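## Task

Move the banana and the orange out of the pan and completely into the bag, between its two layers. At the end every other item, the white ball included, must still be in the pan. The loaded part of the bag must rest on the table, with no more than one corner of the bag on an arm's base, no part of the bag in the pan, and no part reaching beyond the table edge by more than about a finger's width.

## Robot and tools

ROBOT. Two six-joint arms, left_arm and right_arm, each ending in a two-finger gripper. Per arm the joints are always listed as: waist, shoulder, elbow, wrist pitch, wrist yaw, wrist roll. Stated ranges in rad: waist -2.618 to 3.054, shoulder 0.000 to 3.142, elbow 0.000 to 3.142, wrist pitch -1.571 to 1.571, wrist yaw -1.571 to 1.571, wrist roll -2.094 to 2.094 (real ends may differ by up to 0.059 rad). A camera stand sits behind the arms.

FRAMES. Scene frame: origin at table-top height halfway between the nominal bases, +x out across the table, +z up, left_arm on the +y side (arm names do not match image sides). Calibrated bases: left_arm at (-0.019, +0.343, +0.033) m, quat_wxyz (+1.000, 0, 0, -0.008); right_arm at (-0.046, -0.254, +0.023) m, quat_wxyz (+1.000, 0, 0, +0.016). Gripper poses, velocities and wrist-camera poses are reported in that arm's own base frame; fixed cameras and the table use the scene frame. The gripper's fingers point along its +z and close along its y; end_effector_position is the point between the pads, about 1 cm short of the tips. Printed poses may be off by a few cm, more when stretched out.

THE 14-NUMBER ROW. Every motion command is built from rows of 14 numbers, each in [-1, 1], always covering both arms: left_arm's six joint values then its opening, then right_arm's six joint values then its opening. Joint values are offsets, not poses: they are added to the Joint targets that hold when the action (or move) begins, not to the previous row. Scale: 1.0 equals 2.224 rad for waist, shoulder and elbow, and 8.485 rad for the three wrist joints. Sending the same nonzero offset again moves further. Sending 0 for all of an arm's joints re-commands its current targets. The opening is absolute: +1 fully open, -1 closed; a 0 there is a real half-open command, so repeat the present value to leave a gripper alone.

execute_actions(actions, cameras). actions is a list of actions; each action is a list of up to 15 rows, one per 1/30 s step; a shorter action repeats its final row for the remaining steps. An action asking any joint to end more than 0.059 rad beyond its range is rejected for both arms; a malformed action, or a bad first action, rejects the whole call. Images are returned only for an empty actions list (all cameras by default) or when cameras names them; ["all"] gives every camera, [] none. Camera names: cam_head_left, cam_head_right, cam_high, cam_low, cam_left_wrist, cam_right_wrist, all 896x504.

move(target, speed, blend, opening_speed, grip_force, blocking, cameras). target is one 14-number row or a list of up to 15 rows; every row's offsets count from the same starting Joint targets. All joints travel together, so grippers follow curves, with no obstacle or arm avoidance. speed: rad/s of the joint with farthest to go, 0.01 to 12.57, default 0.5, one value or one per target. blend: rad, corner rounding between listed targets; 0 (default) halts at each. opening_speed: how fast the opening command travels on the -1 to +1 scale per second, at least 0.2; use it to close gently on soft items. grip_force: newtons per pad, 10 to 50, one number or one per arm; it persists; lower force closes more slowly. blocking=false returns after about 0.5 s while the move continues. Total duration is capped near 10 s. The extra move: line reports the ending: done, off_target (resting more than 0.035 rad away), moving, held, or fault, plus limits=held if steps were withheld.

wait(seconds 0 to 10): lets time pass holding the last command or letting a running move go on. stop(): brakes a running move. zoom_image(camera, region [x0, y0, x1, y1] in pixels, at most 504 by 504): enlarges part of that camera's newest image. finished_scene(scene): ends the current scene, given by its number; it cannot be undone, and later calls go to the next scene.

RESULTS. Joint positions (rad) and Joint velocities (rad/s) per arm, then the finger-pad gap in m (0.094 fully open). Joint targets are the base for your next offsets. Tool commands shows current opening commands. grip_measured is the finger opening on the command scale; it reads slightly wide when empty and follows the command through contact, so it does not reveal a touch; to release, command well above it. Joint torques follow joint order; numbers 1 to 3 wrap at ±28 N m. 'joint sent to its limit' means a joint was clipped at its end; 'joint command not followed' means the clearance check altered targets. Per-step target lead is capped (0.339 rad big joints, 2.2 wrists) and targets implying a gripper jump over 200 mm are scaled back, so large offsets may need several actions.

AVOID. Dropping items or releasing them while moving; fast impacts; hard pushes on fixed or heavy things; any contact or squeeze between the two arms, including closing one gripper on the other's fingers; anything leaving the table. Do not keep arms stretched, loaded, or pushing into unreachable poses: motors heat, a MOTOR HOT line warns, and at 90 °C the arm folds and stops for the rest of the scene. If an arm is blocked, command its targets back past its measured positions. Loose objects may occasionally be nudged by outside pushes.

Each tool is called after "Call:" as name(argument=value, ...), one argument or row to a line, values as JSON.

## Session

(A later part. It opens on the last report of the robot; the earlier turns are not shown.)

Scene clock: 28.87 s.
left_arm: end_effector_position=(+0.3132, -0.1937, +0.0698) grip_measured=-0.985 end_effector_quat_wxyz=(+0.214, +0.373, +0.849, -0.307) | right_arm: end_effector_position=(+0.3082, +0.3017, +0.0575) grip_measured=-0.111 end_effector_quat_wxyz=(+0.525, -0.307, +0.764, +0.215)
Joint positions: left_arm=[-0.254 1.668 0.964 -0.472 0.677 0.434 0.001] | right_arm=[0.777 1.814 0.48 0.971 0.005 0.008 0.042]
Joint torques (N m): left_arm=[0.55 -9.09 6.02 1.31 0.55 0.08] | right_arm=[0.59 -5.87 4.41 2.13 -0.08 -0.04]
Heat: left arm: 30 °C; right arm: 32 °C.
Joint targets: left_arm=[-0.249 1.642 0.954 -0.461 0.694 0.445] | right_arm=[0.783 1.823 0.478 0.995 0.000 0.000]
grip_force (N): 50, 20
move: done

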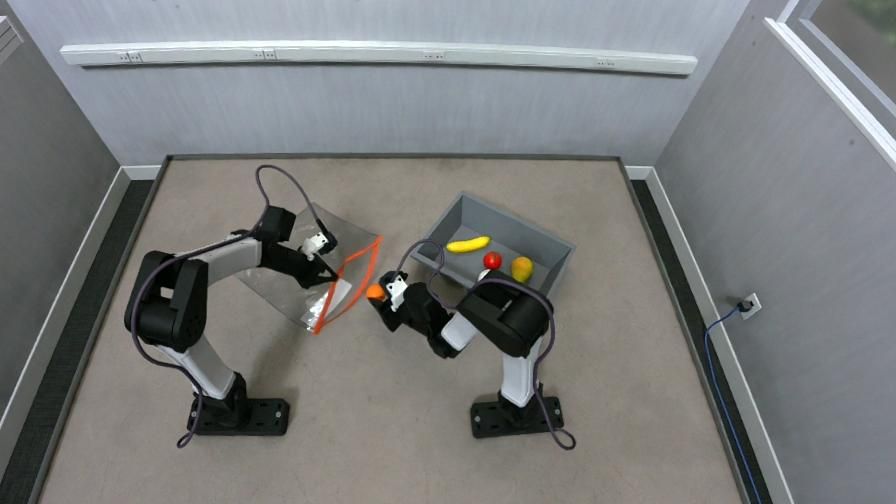

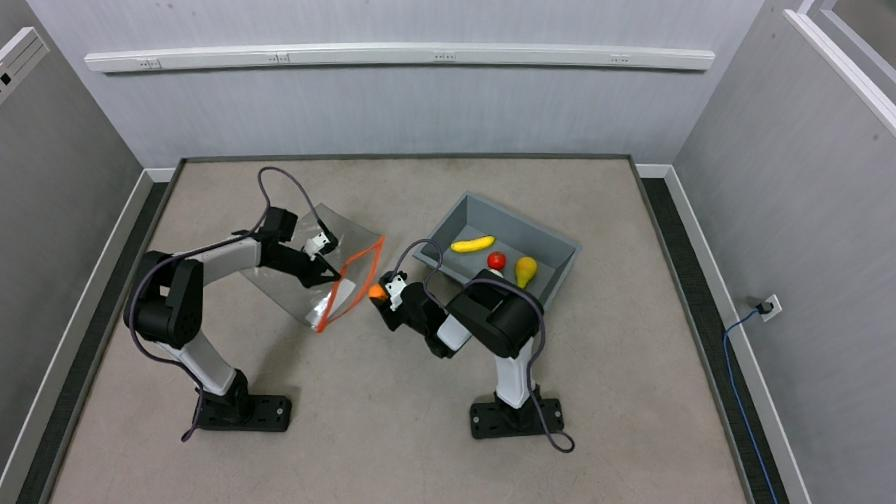

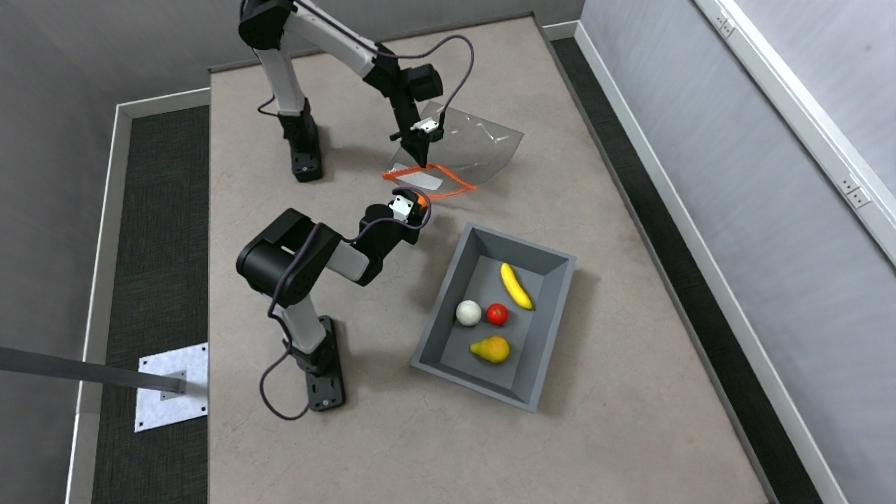

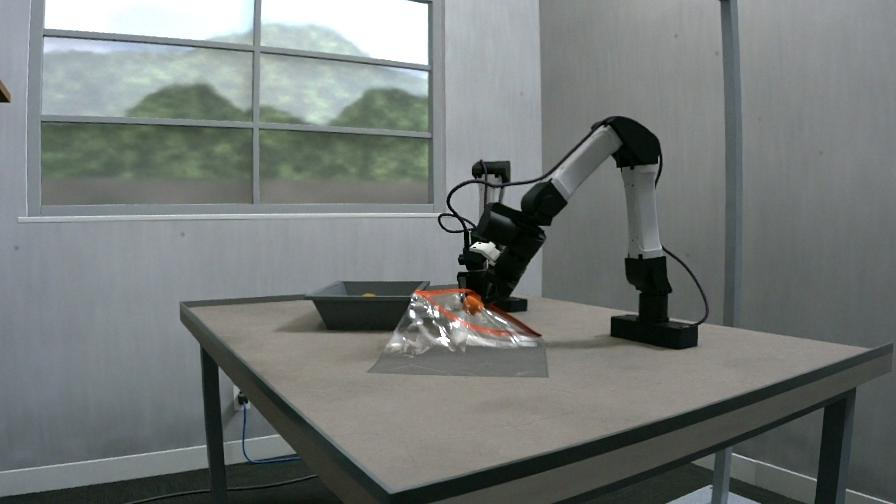

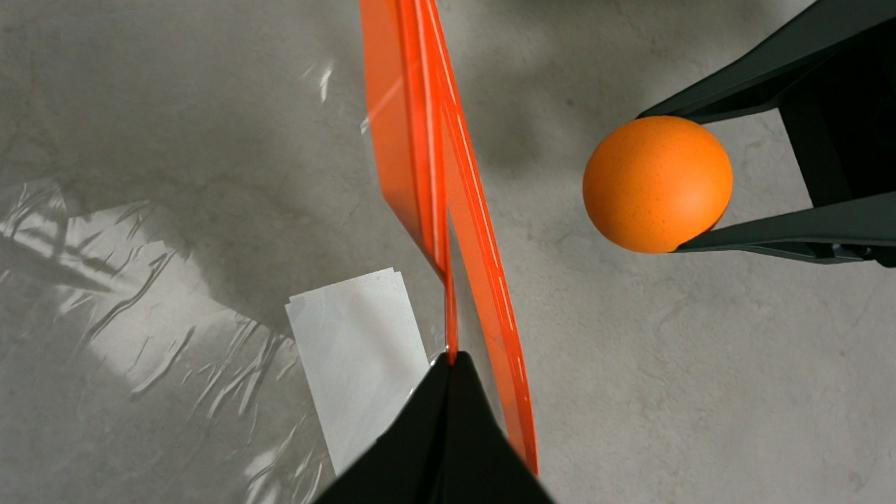

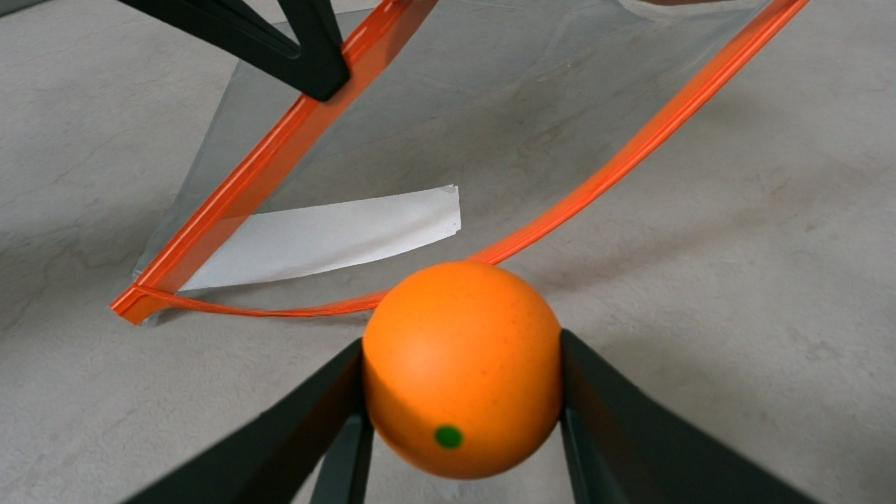

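Call:
move(
  target=[
    [0, 0, 0, 0, 0, 0, -1, 0, 0.1165, 0.1219, -0.0014, 0, 0, -0.12],
    [0, 0, 0, 0, 0, 0, -1, 0, 0.2167, 0.259, -0.0111, 0, 0, -0.12],
  ],
  speed=0.4,
  blend=0.05,
  cameras=["cam_right_wrist", "cam_left_wrist", "cam_low", "cam_head_left"],
)

Call:
zoom_image(
  camera="cam_low",
  region=[380, 230, 580, 390],
)

Scene clock: 31.47 s.
left_arm: end_effector_position=(+0.3134, -0.1938, +0.0699) grip_measured=-0.985 end_effector_quat_wxyz=(+0.214, +0.373, +0.849, -0.308) | right_arm: end_effector_position=(+0.4004, +0.3923, +0.0152) grip_measured=-0.111 end_effector_quat_wxyz=(+0.533, -0.305, +0.758, +0.218)
Joint positions: left_arm=[-0.254 1.668 0.964 -0.471 0.677 0.434 0.001] | right_arm=[0.777 2.287 1.034 0.91 0.005 0.008 0.042]
Joint torques (N m): left_arm=[0.62 -9.11 6.06 1.3 0.54 0.08] | right_arm=[0.59 -9.21 6.87 1.83 -0.08 -0.05]
Heat: left arm: 30 °C; right arm: 32 °C.
Joint targets: left_arm=[-0.249 1.642 0.954 -0.461 0.694 0.445] | right_arm=[0.783 2.305 1.054 0.901 0.000 0.000]
grip_force (N): 50, 20
move: done
Images, in order (width x height): cam_head_left 896x504, cam_low 896x504, cam_left_wrist 896x504, cam_right_wrist 896x504.

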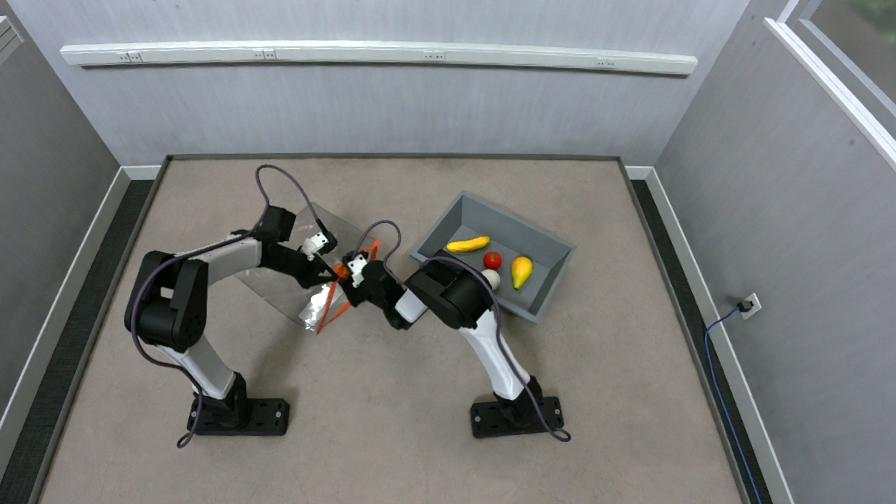

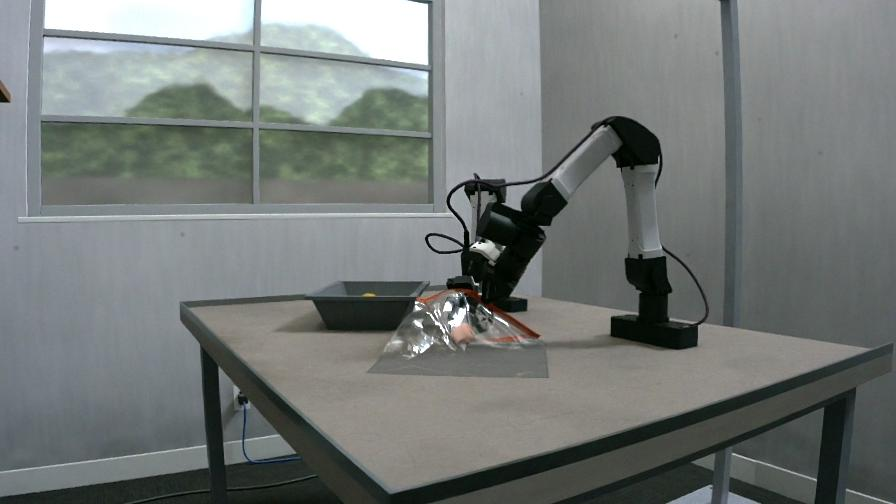

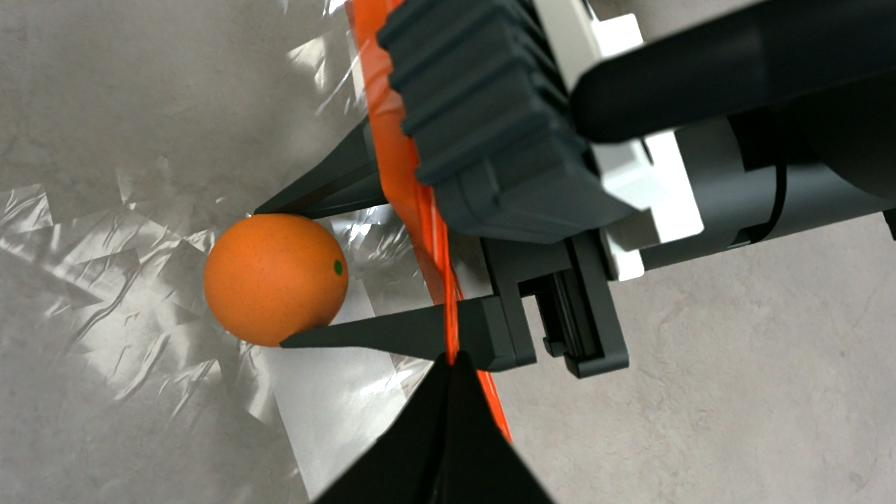

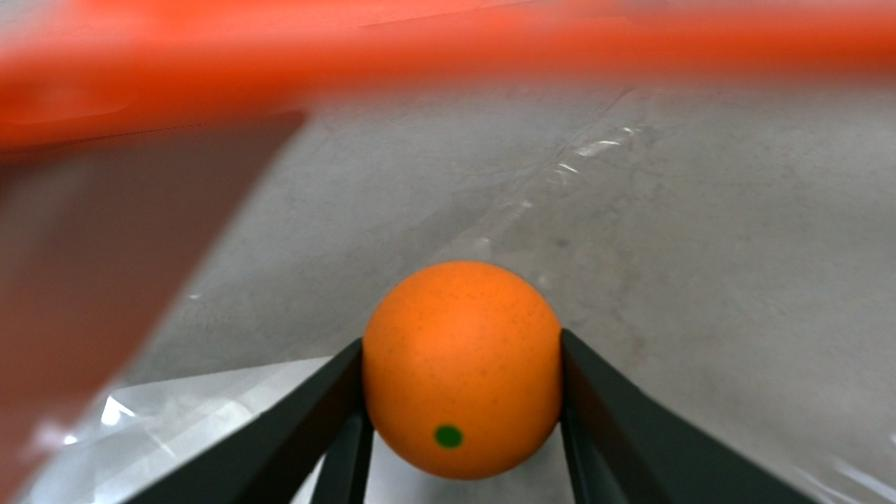

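Scaled by 2.520 from the camera's 896x504 image, which has a finer 1280x720 frame.

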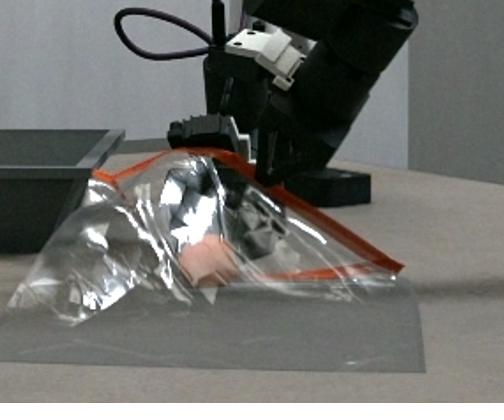

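Call:
move(
  target=[
    [0,0,0,0,0,0,-1, 0,0,0,0,0,0,0.3],
    [0,0,0,0,0,0,-1, 0,-0.1002,-0.1371,0.0097,0,0,0.3],
    [0,0,0,0,0,0,-1, 0,-0.2167,-0.259,0.0111,0,0,0.3],
    [0,0,0,0,0,0,-1, -0.1048,-0.4069,-0.0692,-0.1474,0,0.0236,0.3],
  ],
  speed=[0.4,0.4,0.5,0.9],
  blend=[0,0.05,0.05,0],
  opening_speed=0.6,
  cameras=["all"],
)

Scene clock: 39.93 s.
left_arm: end_effector_position=(+0.3134, -0.1938, +0.0699) grip_measured=-0.985 end_effector_quat_wxyz=(+0.214, +0.373, +0.849, -0.308) | right_arm: end_effector_position=(+0.3196, +0.1974, +0.1034) grip_measured=+0.299 end_effector_quat_wxyz=(+0.307, -0.170, +0.929, +0.118)
Joint positions: left_arm=[-0.254 1.668 0.964 -0.471 0.677 0.434 0.001] | right_arm=[0.556 1.424 0.875 -0.351 0.005 0.192 0.061]
Joint torques (N m): left_arm=[0.57 -9.09 6.02 1.31 0.54 0.09] | right_arm=[-0.55 -7.65 9.4 1.47 -0.06 0.12]
Heat: left arm: 31 °C; right arm: 34 °C.
Joint targets: left_arm=[-0.249 1.642 0.954 -0.461 0.694 0.445] | right_arm=[0.550 1.400 0.900 -0.350 0.000 0.200]
grip_force (N): 50, 20
move: done

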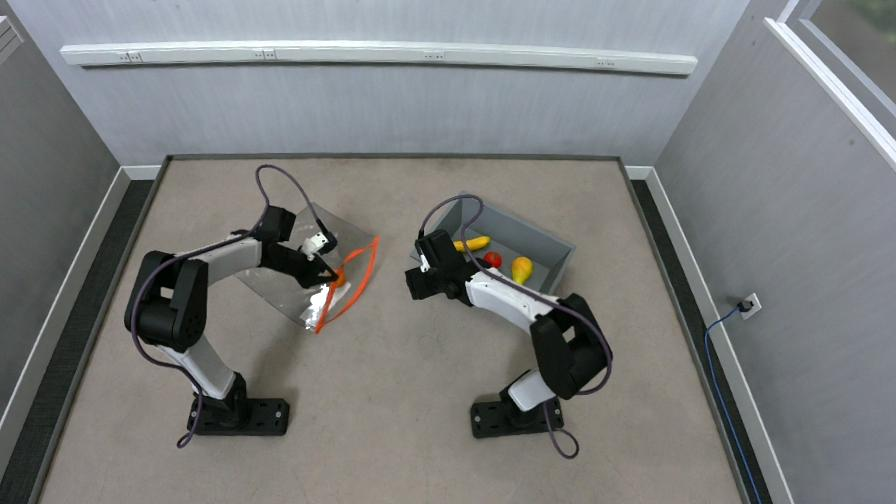

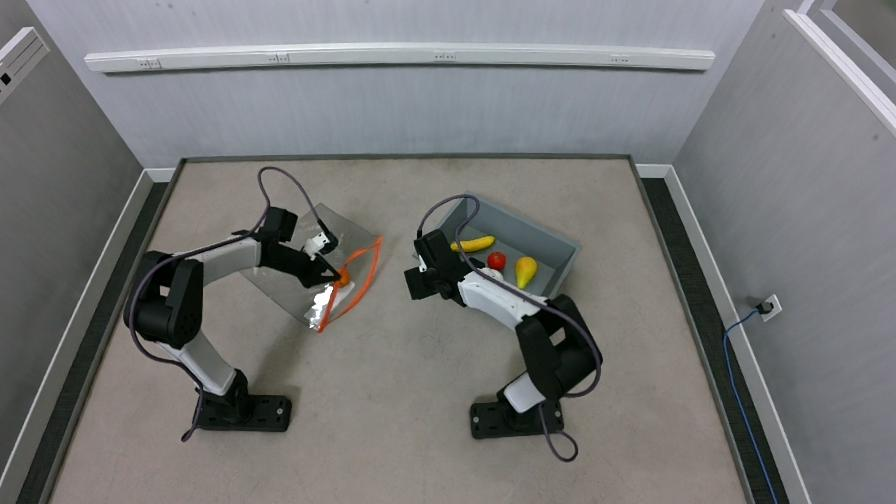

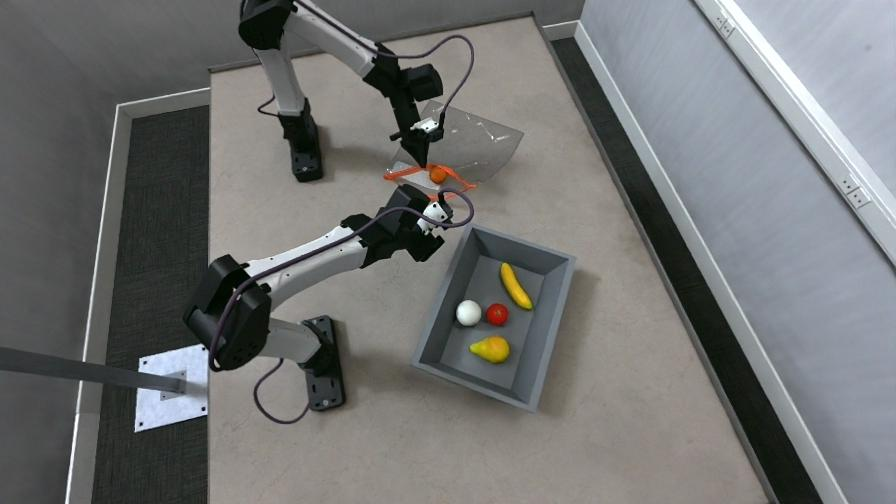

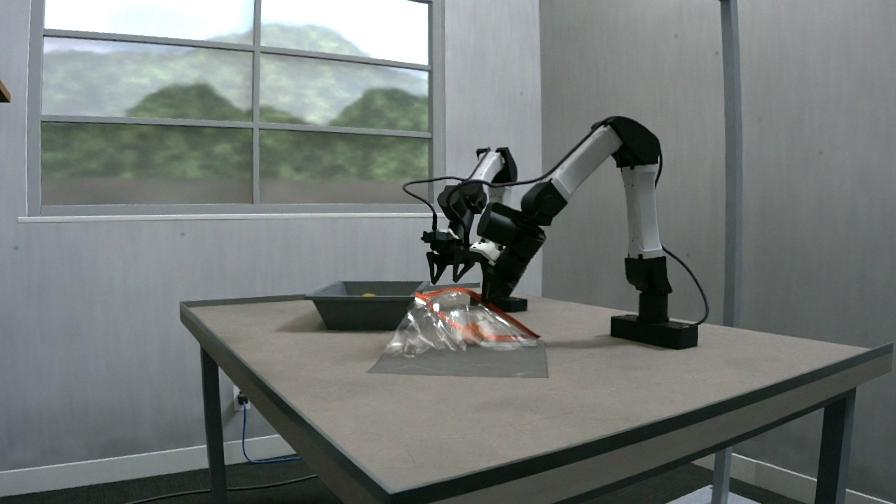

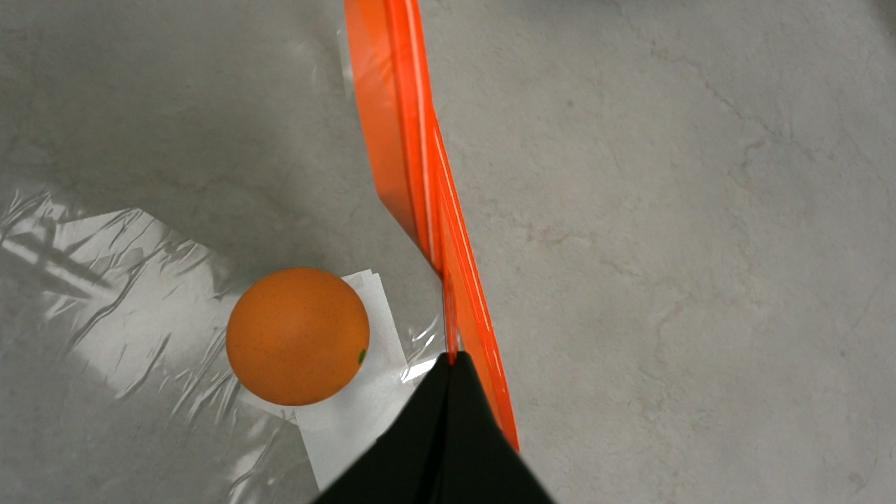

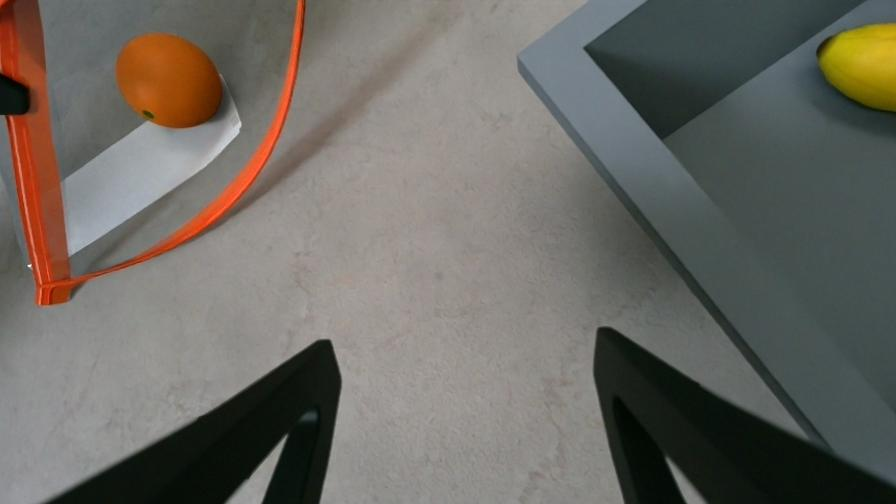

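Call:
move(
  target=[
    [0,0,0,0,0,0,-1, -0.045,0.3094,0.4919,-0.1009,0.0412,0.0884,0.25],
    [0,0,0,0,0,0,-1, -0.0728,0.5175,0.6544,-0.1305,0.0818,0.1768,0.25],
  ],
  speed=[1.0,0.9],
  blend=[0.15,0],
  cameras=["cam_right_wrist","cam_high"],
)

Scene clock: 43.63 s.
left_arm: end_effector_position=(+0.3134, -0.1938, +0.0699) grip_measured=-0.985 end_effector_quat_wxyz=(+0.214, +0.373, +0.849, -0.308) | right_arm: end_effector_position=(+0.4778, +0.0785, +0.0630) grip_measured=+0.251 end_effector_quat_wxyz=(+0.267, +0.559, +0.758, -0.203)
Joint positions: left_arm=[-0.254 1.668 0.964 -0.471 0.677 0.434 0.001] | right_arm=[0.391 2.539 2.331 -1.449 0.68 1.692 0.059]
Joint torques (N m): left_arm=[0.55 -9.09 6.08 1.31 0.53 0.09] | right_arm=[-0.24 -12 8.28 -0.05 0.5 0.11]
Heat: left arm: 32 °C; right arm: 35 °C.
Joint targets: left_arm=[-0.249 1.642 0.954 -0.461 0.694 0.445] | right_arm=[0.388 2.551 2.356 -1.457 0.694 1.700]
grip_force (N): 50, 20
move: done
Images, in order (width x height): cam_high 896x504, cam_right_wrist 896x504.

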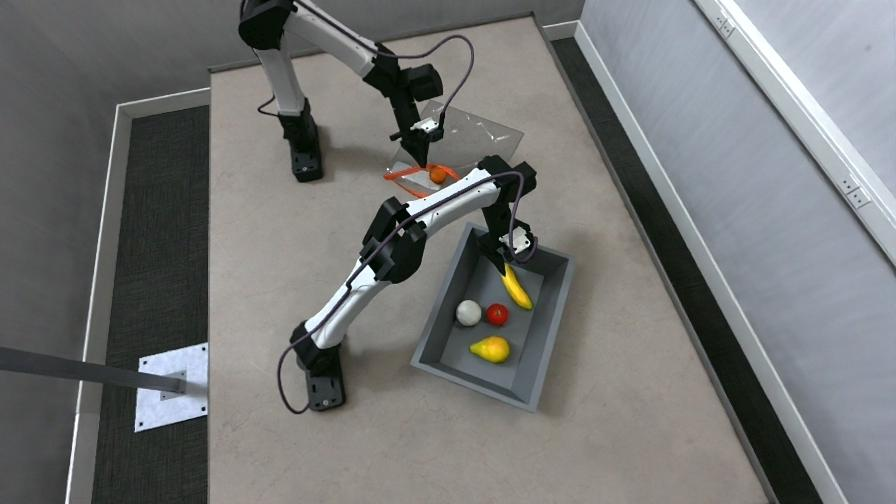

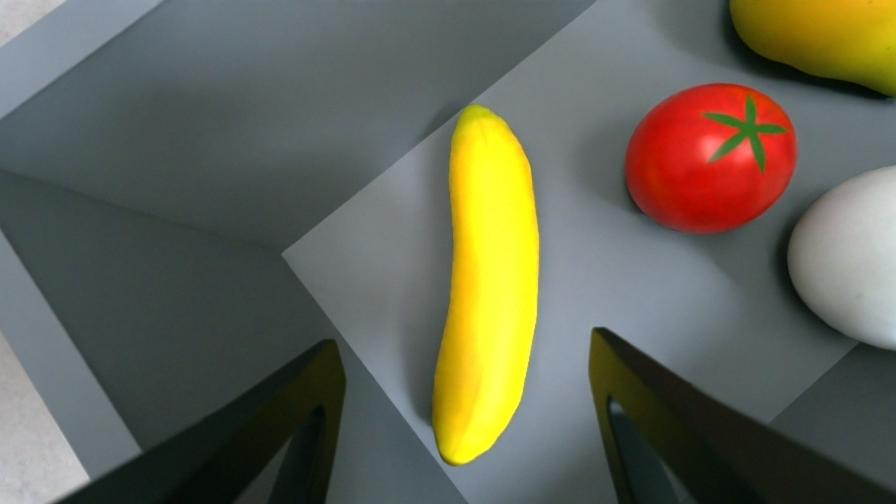

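Call:
move(
  target=[0,0,0,0,0,0,-1, -0.02,0.0127,-0.093,0.0233,-0.0005,0.0066,0.25],
  speed=0.25,
  cameras=["cam_right_wrist","cam_low"],
)

Scene clock: 48.20 s.
left_arm: end_effector_position=(+0.3134, -0.1938, +0.0699) grip_measured=-0.985 end_effector_quat_wxyz=(+0.214, +0.373, +0.849, -0.308) | right_arm: end_effector_position=(+0.4759, +0.0534, +0.0049) grip_measured=+0.251 end_effector_quat_wxyz=(+0.269, +0.595, +0.726, -0.216)
Joint positions: left_arm=[-0.254 1.668 0.964 -0.471 0.677 0.434 0.001] | right_arm=[0.347 2.57 2.149 -1.269 0.696 1.764 0.059]
Joint torques (N m): left_arm=[0.55 -9.07 6.06 1.31 0.53 0.08] | right_arm=[-0.34 -12.34 5.71 0.07 0.29 -0.04]
Heat: left arm: 32 °C; right arm: 36 °C.
Joint targets: left_arm=[-0.249 1.642 0.954 -0.461 0.694 0.445] | right_arm=[0.343 2.579 2.149 -1.260 0.690 1.756]
grip_force (N): 50, 20
move: done
Images, in order (width x height): cam_low 896x504, cam_right_wrist 896x504.

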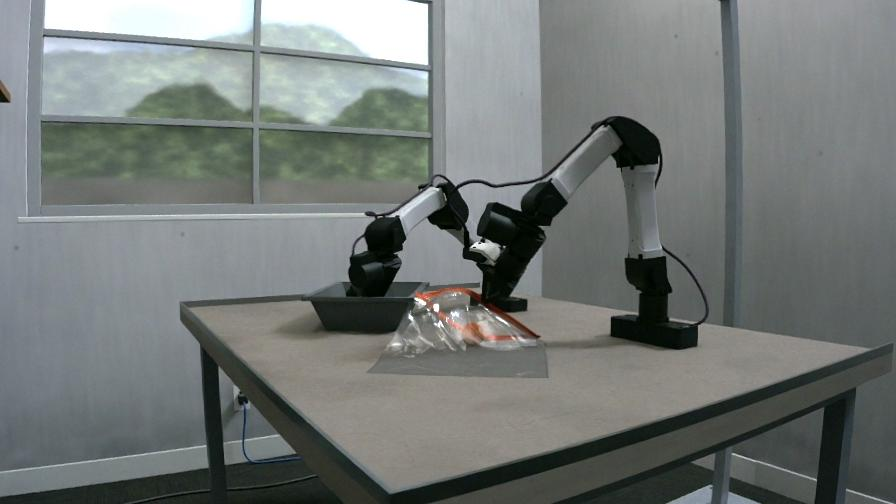

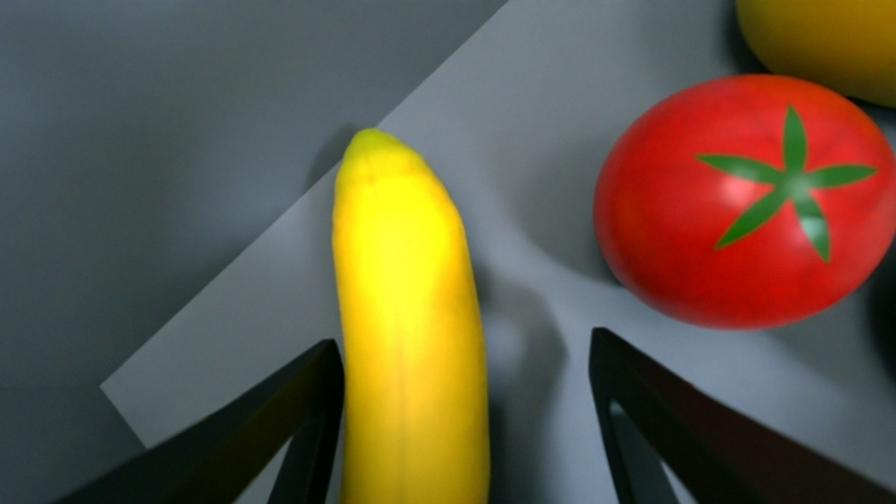

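Call:
move(
  target=[
    [0,0,0,0,0,0,-1, -0.0018,0.032,0.0558,-0.0059,0,-0.0006,0.25],
    [0,0,0,0,0,0,-1, -0.0018,0.032,0.0558,-0.0059,0,-0.0006,-0.45],
  ],
  speed=0.25,
  opening_speed=0.6,
  grip_force=[50,20],
  cameras=["cam_right_wrist"],
)

Scene clock: 52.90 s.
left_arm: end_effector_position=(+0.3134, -0.1938, +0.0699) grip_measured=-0.985 end_effector_quat_wxyz=(+0.214, +0.373, +0.849, -0.308) | right_arm: end_effector_position=(+0.4849, +0.0549, +0.0006) grip_measured=-0.383 end_effector_quat_wxyz=(+0.268, +0.595, +0.726, -0.218)
Joint positions: left_arm=[-0.254 1.668 0.964 -0.471 0.677 0.434 0.001] | right_arm=[0.343 2.631 2.248 -1.308 0.696 1.761 0.029]
Joint torques (N m): left_arm=[0.55 -9.07 6.06 1.3 0.53 0.08] | right_arm=[-0.39 -11.73 8.14 -0.03 0.29 -0.06]
Heat: left arm: 33 °C; right arm: 37 °C.
Joint targets: left_arm=[-0.249 1.642 0.954 -0.461 0.694 0.445] | right_arm=[0.339 2.650 2.273 -1.310 0.690 1.751]
grip_force (N): 50, 20
move: done
Images, in order (width x height): cam_right_wrist 896x504.

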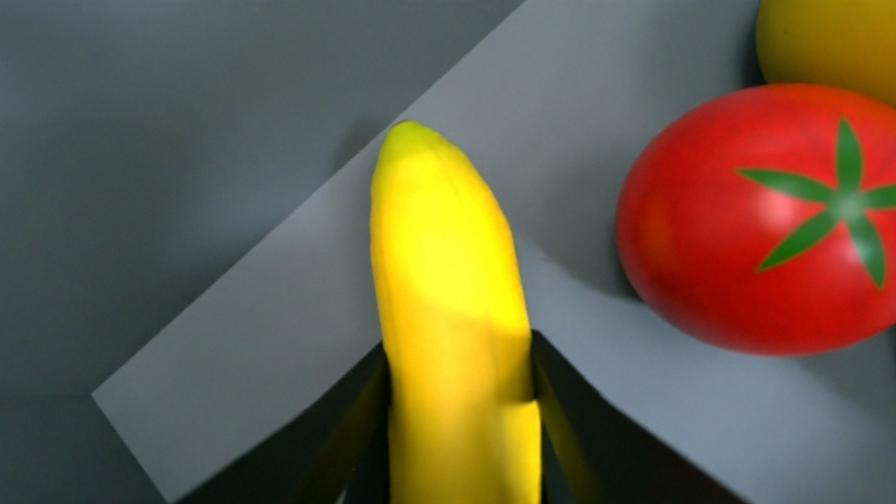

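Call:
move(
  target=[
    [0,0,0,0,0,0,-1, 0,-0.0072,0.0751,-0.0215,0,0,-0.45],
    [0,0,0,0,0,0,-1, 0.0364,-0.2168,-0.1232,0.0034,-0.0224,-0.0649,-0.45],
    [0,0,0,0,0,0,-1, 0.1758,-0.616,-0.657,0.107,-0.0813,-0.2064,-0.45],
  ],
  speed=[0.3,0.7,0.8],
  blend=[0.04,0.15,0],
  cameras=["all"],
)

Scene clock: 59.50 s.
left_arm: end_effector_position=(+0.3134, -0.1938, +0.0699) grip_measured=-0.985 end_effector_quat_wxyz=(+0.214, +0.373, +0.849, -0.308) | right_arm: end_effector_position=(+0.2607, +0.2282, +0.1090) grip_measured=-0.386 end_effector_quat_wxyz=(+0.303, -0.330, +0.887, +0.111)
Joint positions: left_arm=[-0.254 1.668 0.964 -0.471 0.677 0.434 0.001] | right_arm=[0.724 1.306 0.814 -0.423 0.009 0.008 0.029]
Joint torques (N m): left_arm=[0.55 -9.1 6.08 1.31 0.53 0.09] | right_arm=[0.66 -6.79 6.83 1.62 -0.11 -0.07]
Heat: left arm: 34 °C; right arm: 40 °C.
Joint targets: left_arm=[-0.249 1.642 0.954 -0.461 0.694 0.445] | right_arm=[0.730 1.280 0.812 -0.402 0.000 0.000]
grip_force (N): 50, 20
move: done

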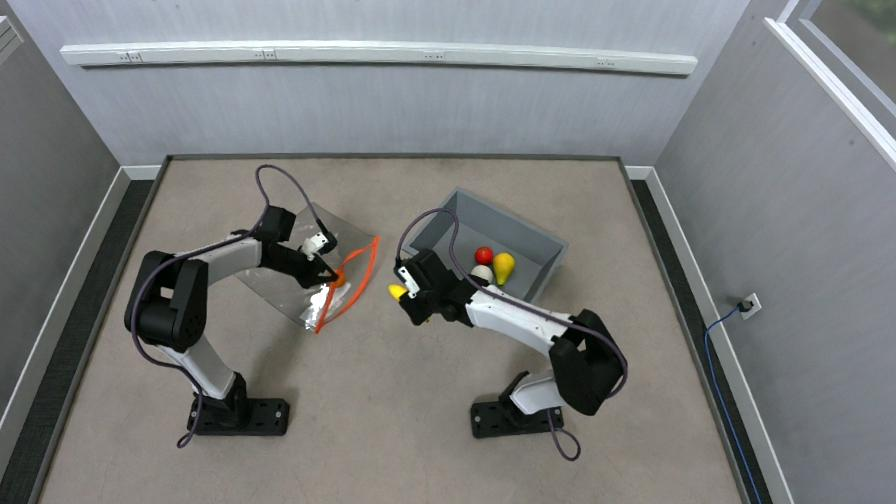

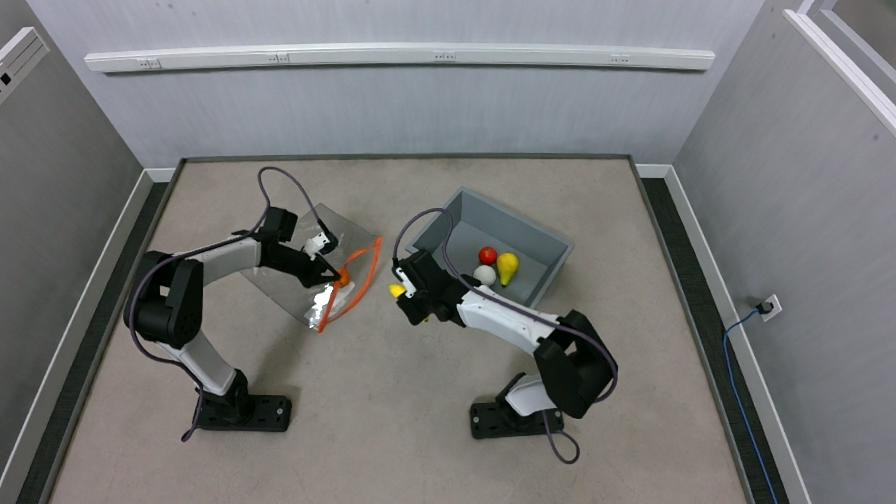

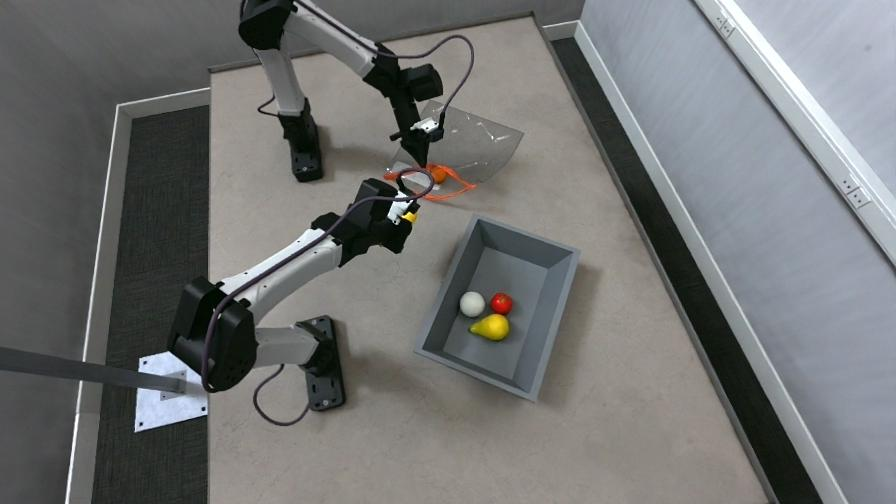

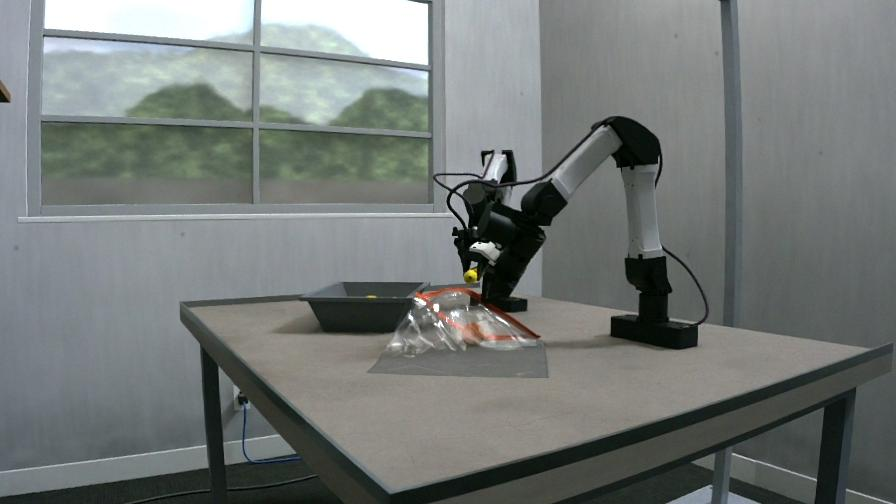

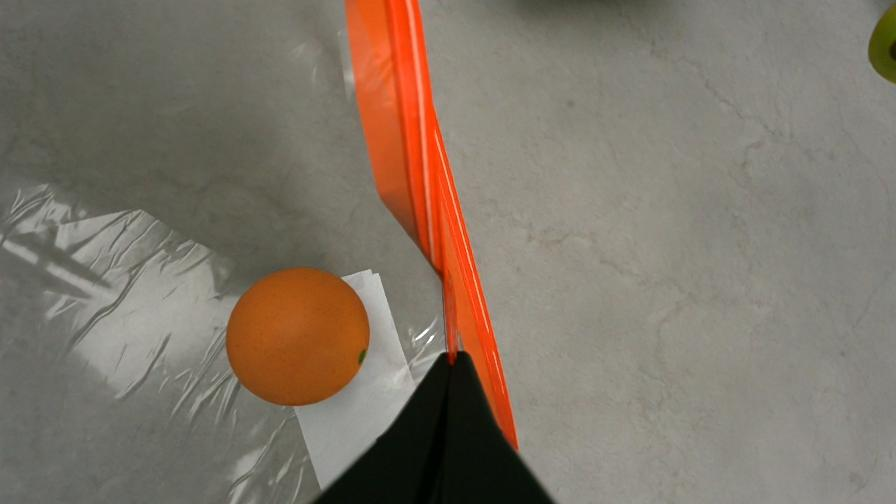

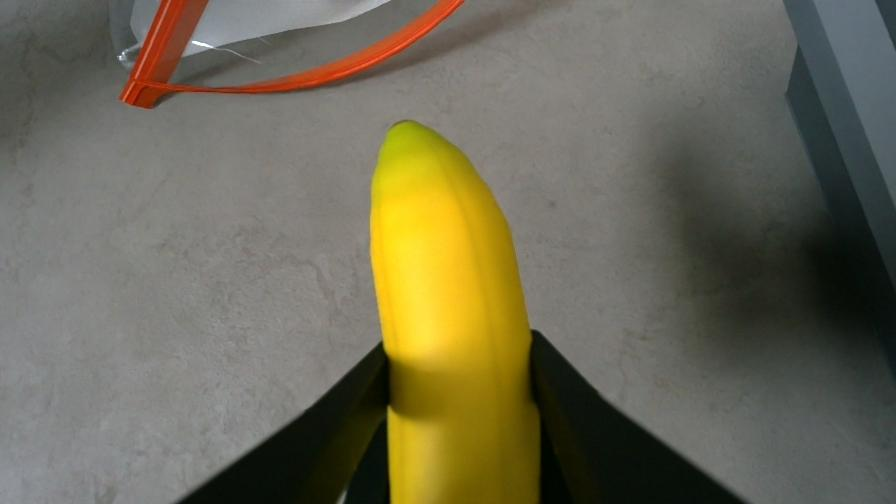

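Call:
zoom_image(
  camera="cam_low",
  region=[370, 250, 570, 385],
)

Call:
zoom_image(
  camera="cam_high",
  region=[350, 110, 550, 230],
)

Call:
zoom_image(
  camera="cam_head_right",
  region=[270, 190, 430, 350],
)

Scaled by 2.520 from the camera's 896x504 image, which has a finer 1280x720 frame.

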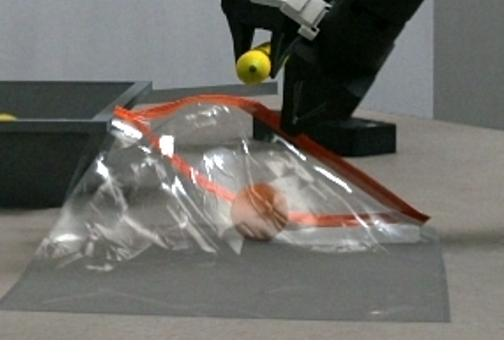

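Scaled by 2.520 from the camera's 896x504 image, which has a finer 1280x720 frame.

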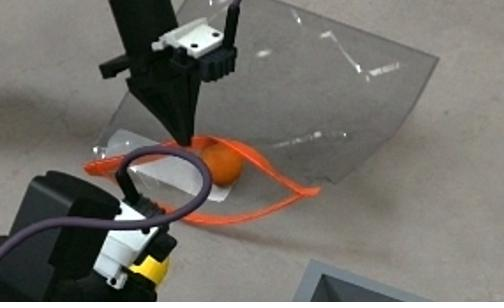

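Scaled by 3.150 from the camera's 896x504 image, which has a finer 1280x720 frame.

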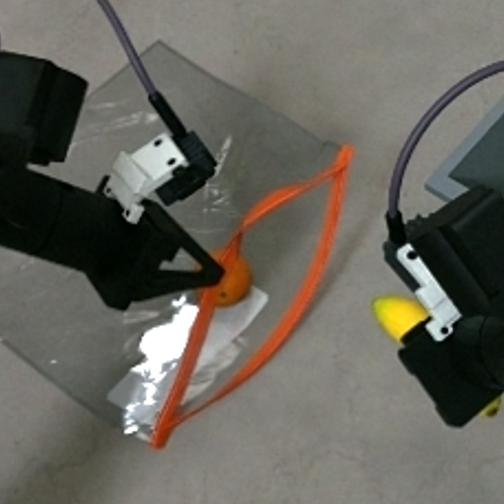

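Call:
move(
  target=[
    [0,0,0,0,0,0,-1, -0.0045,0.1721,-0.0321,0.0535,0,0,-0.45],
    [0,0,0,0,0,0,-1, -0.0045,0.3153,0.1528,0.0426,0,0,-0.45],
  ],
  speed=[0.6,0.35],
  blend=[0.04,0],
  cameras=["cam_head_right","cam_high","cam_low","cam_left_wrist","cam_right_wrist"],
)

Scene clock: 64.13 s.
left_arm: end_effector_position=(+0.3134, -0.1938, +0.0699) grip_measured=-0.985 end_effector_quat_wxyz=(+0.214, +0.373, +0.849, -0.308) | right_arm: end_effector_position=(+0.3656, +0.3210, +0.0212) grip_measured=-0.386 end_effector_quat_wxyz=(+0.314, -0.329, +0.883, +0.116)
Joint positions: left_arm=[-0.254 1.668 0.964 -0.471 0.677 0.434 0.001] | right_arm=[0.724 1.969 1.125 -0.044 0.009 0.007 0.029]
Joint torques (N m): left_arm=[0.57 -9.14 6.06 1.31 0.53 0.09] | right_arm=[-0.31 -8.46 8.8 1.52 -0.11 -0.04]
Heat: left arm: 34 °C; right arm: 39 °C.
Joint targets: left_arm=[-0.249 1.642 0.954 -0.461 0.694 0.445] | right_arm=[0.720 1.981 1.152 -0.040 0.000 0.000]
grip_force (N): 50, 20
move: done
Images, in order (width x height): cam_head_right 896x504, cam_high 896x504, cam_low 896x504, cam_left_wrist 896x504, cam_right_wrist 896x504.

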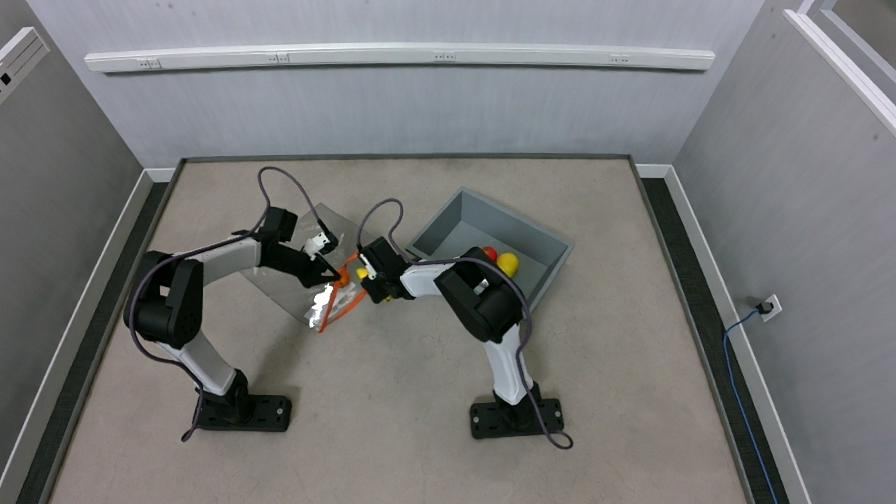

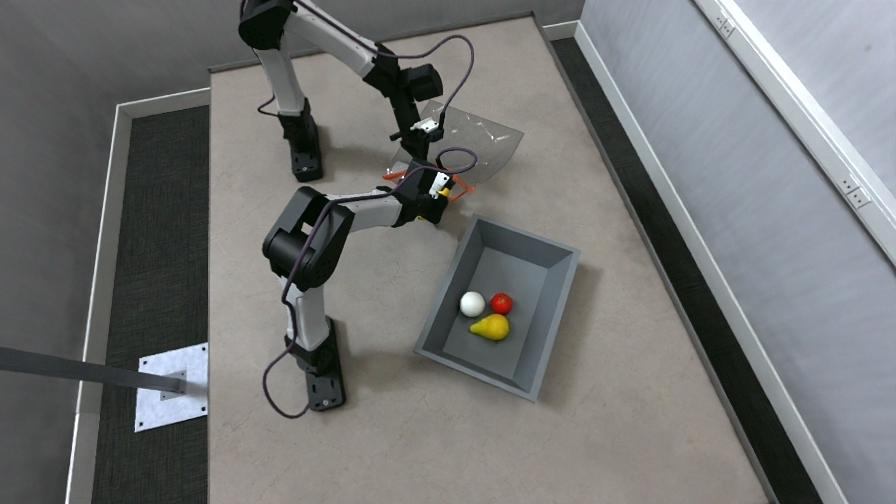

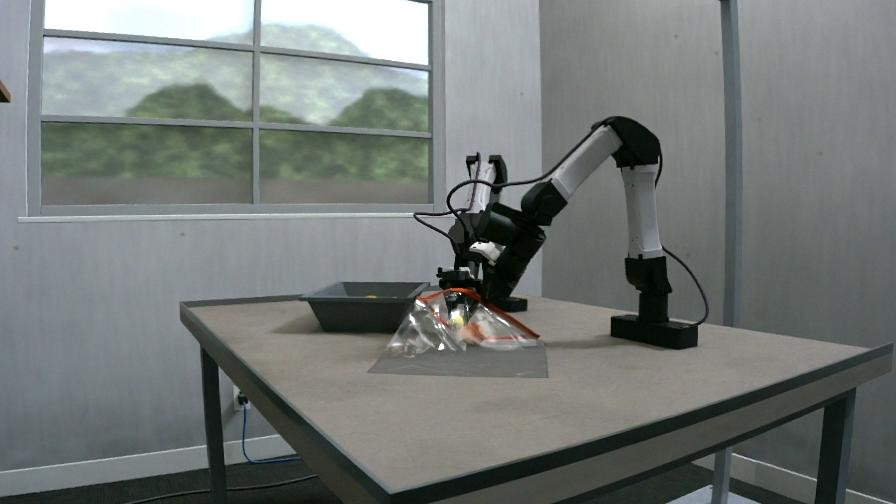

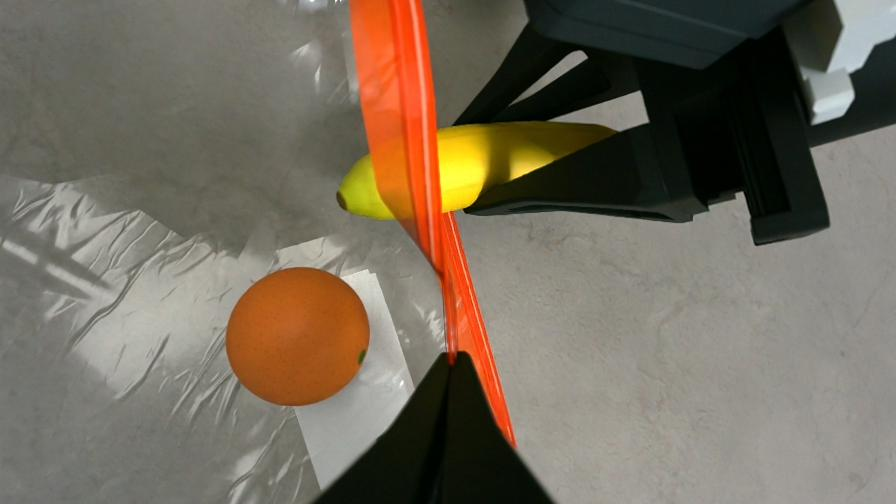

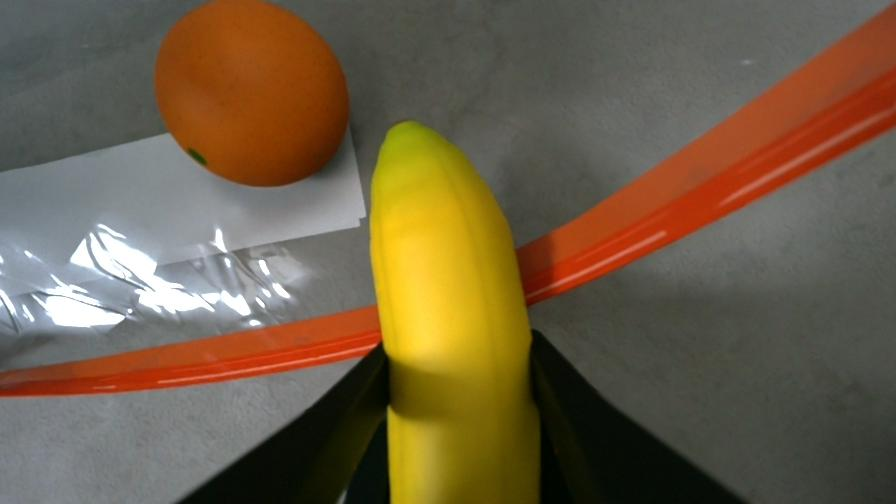

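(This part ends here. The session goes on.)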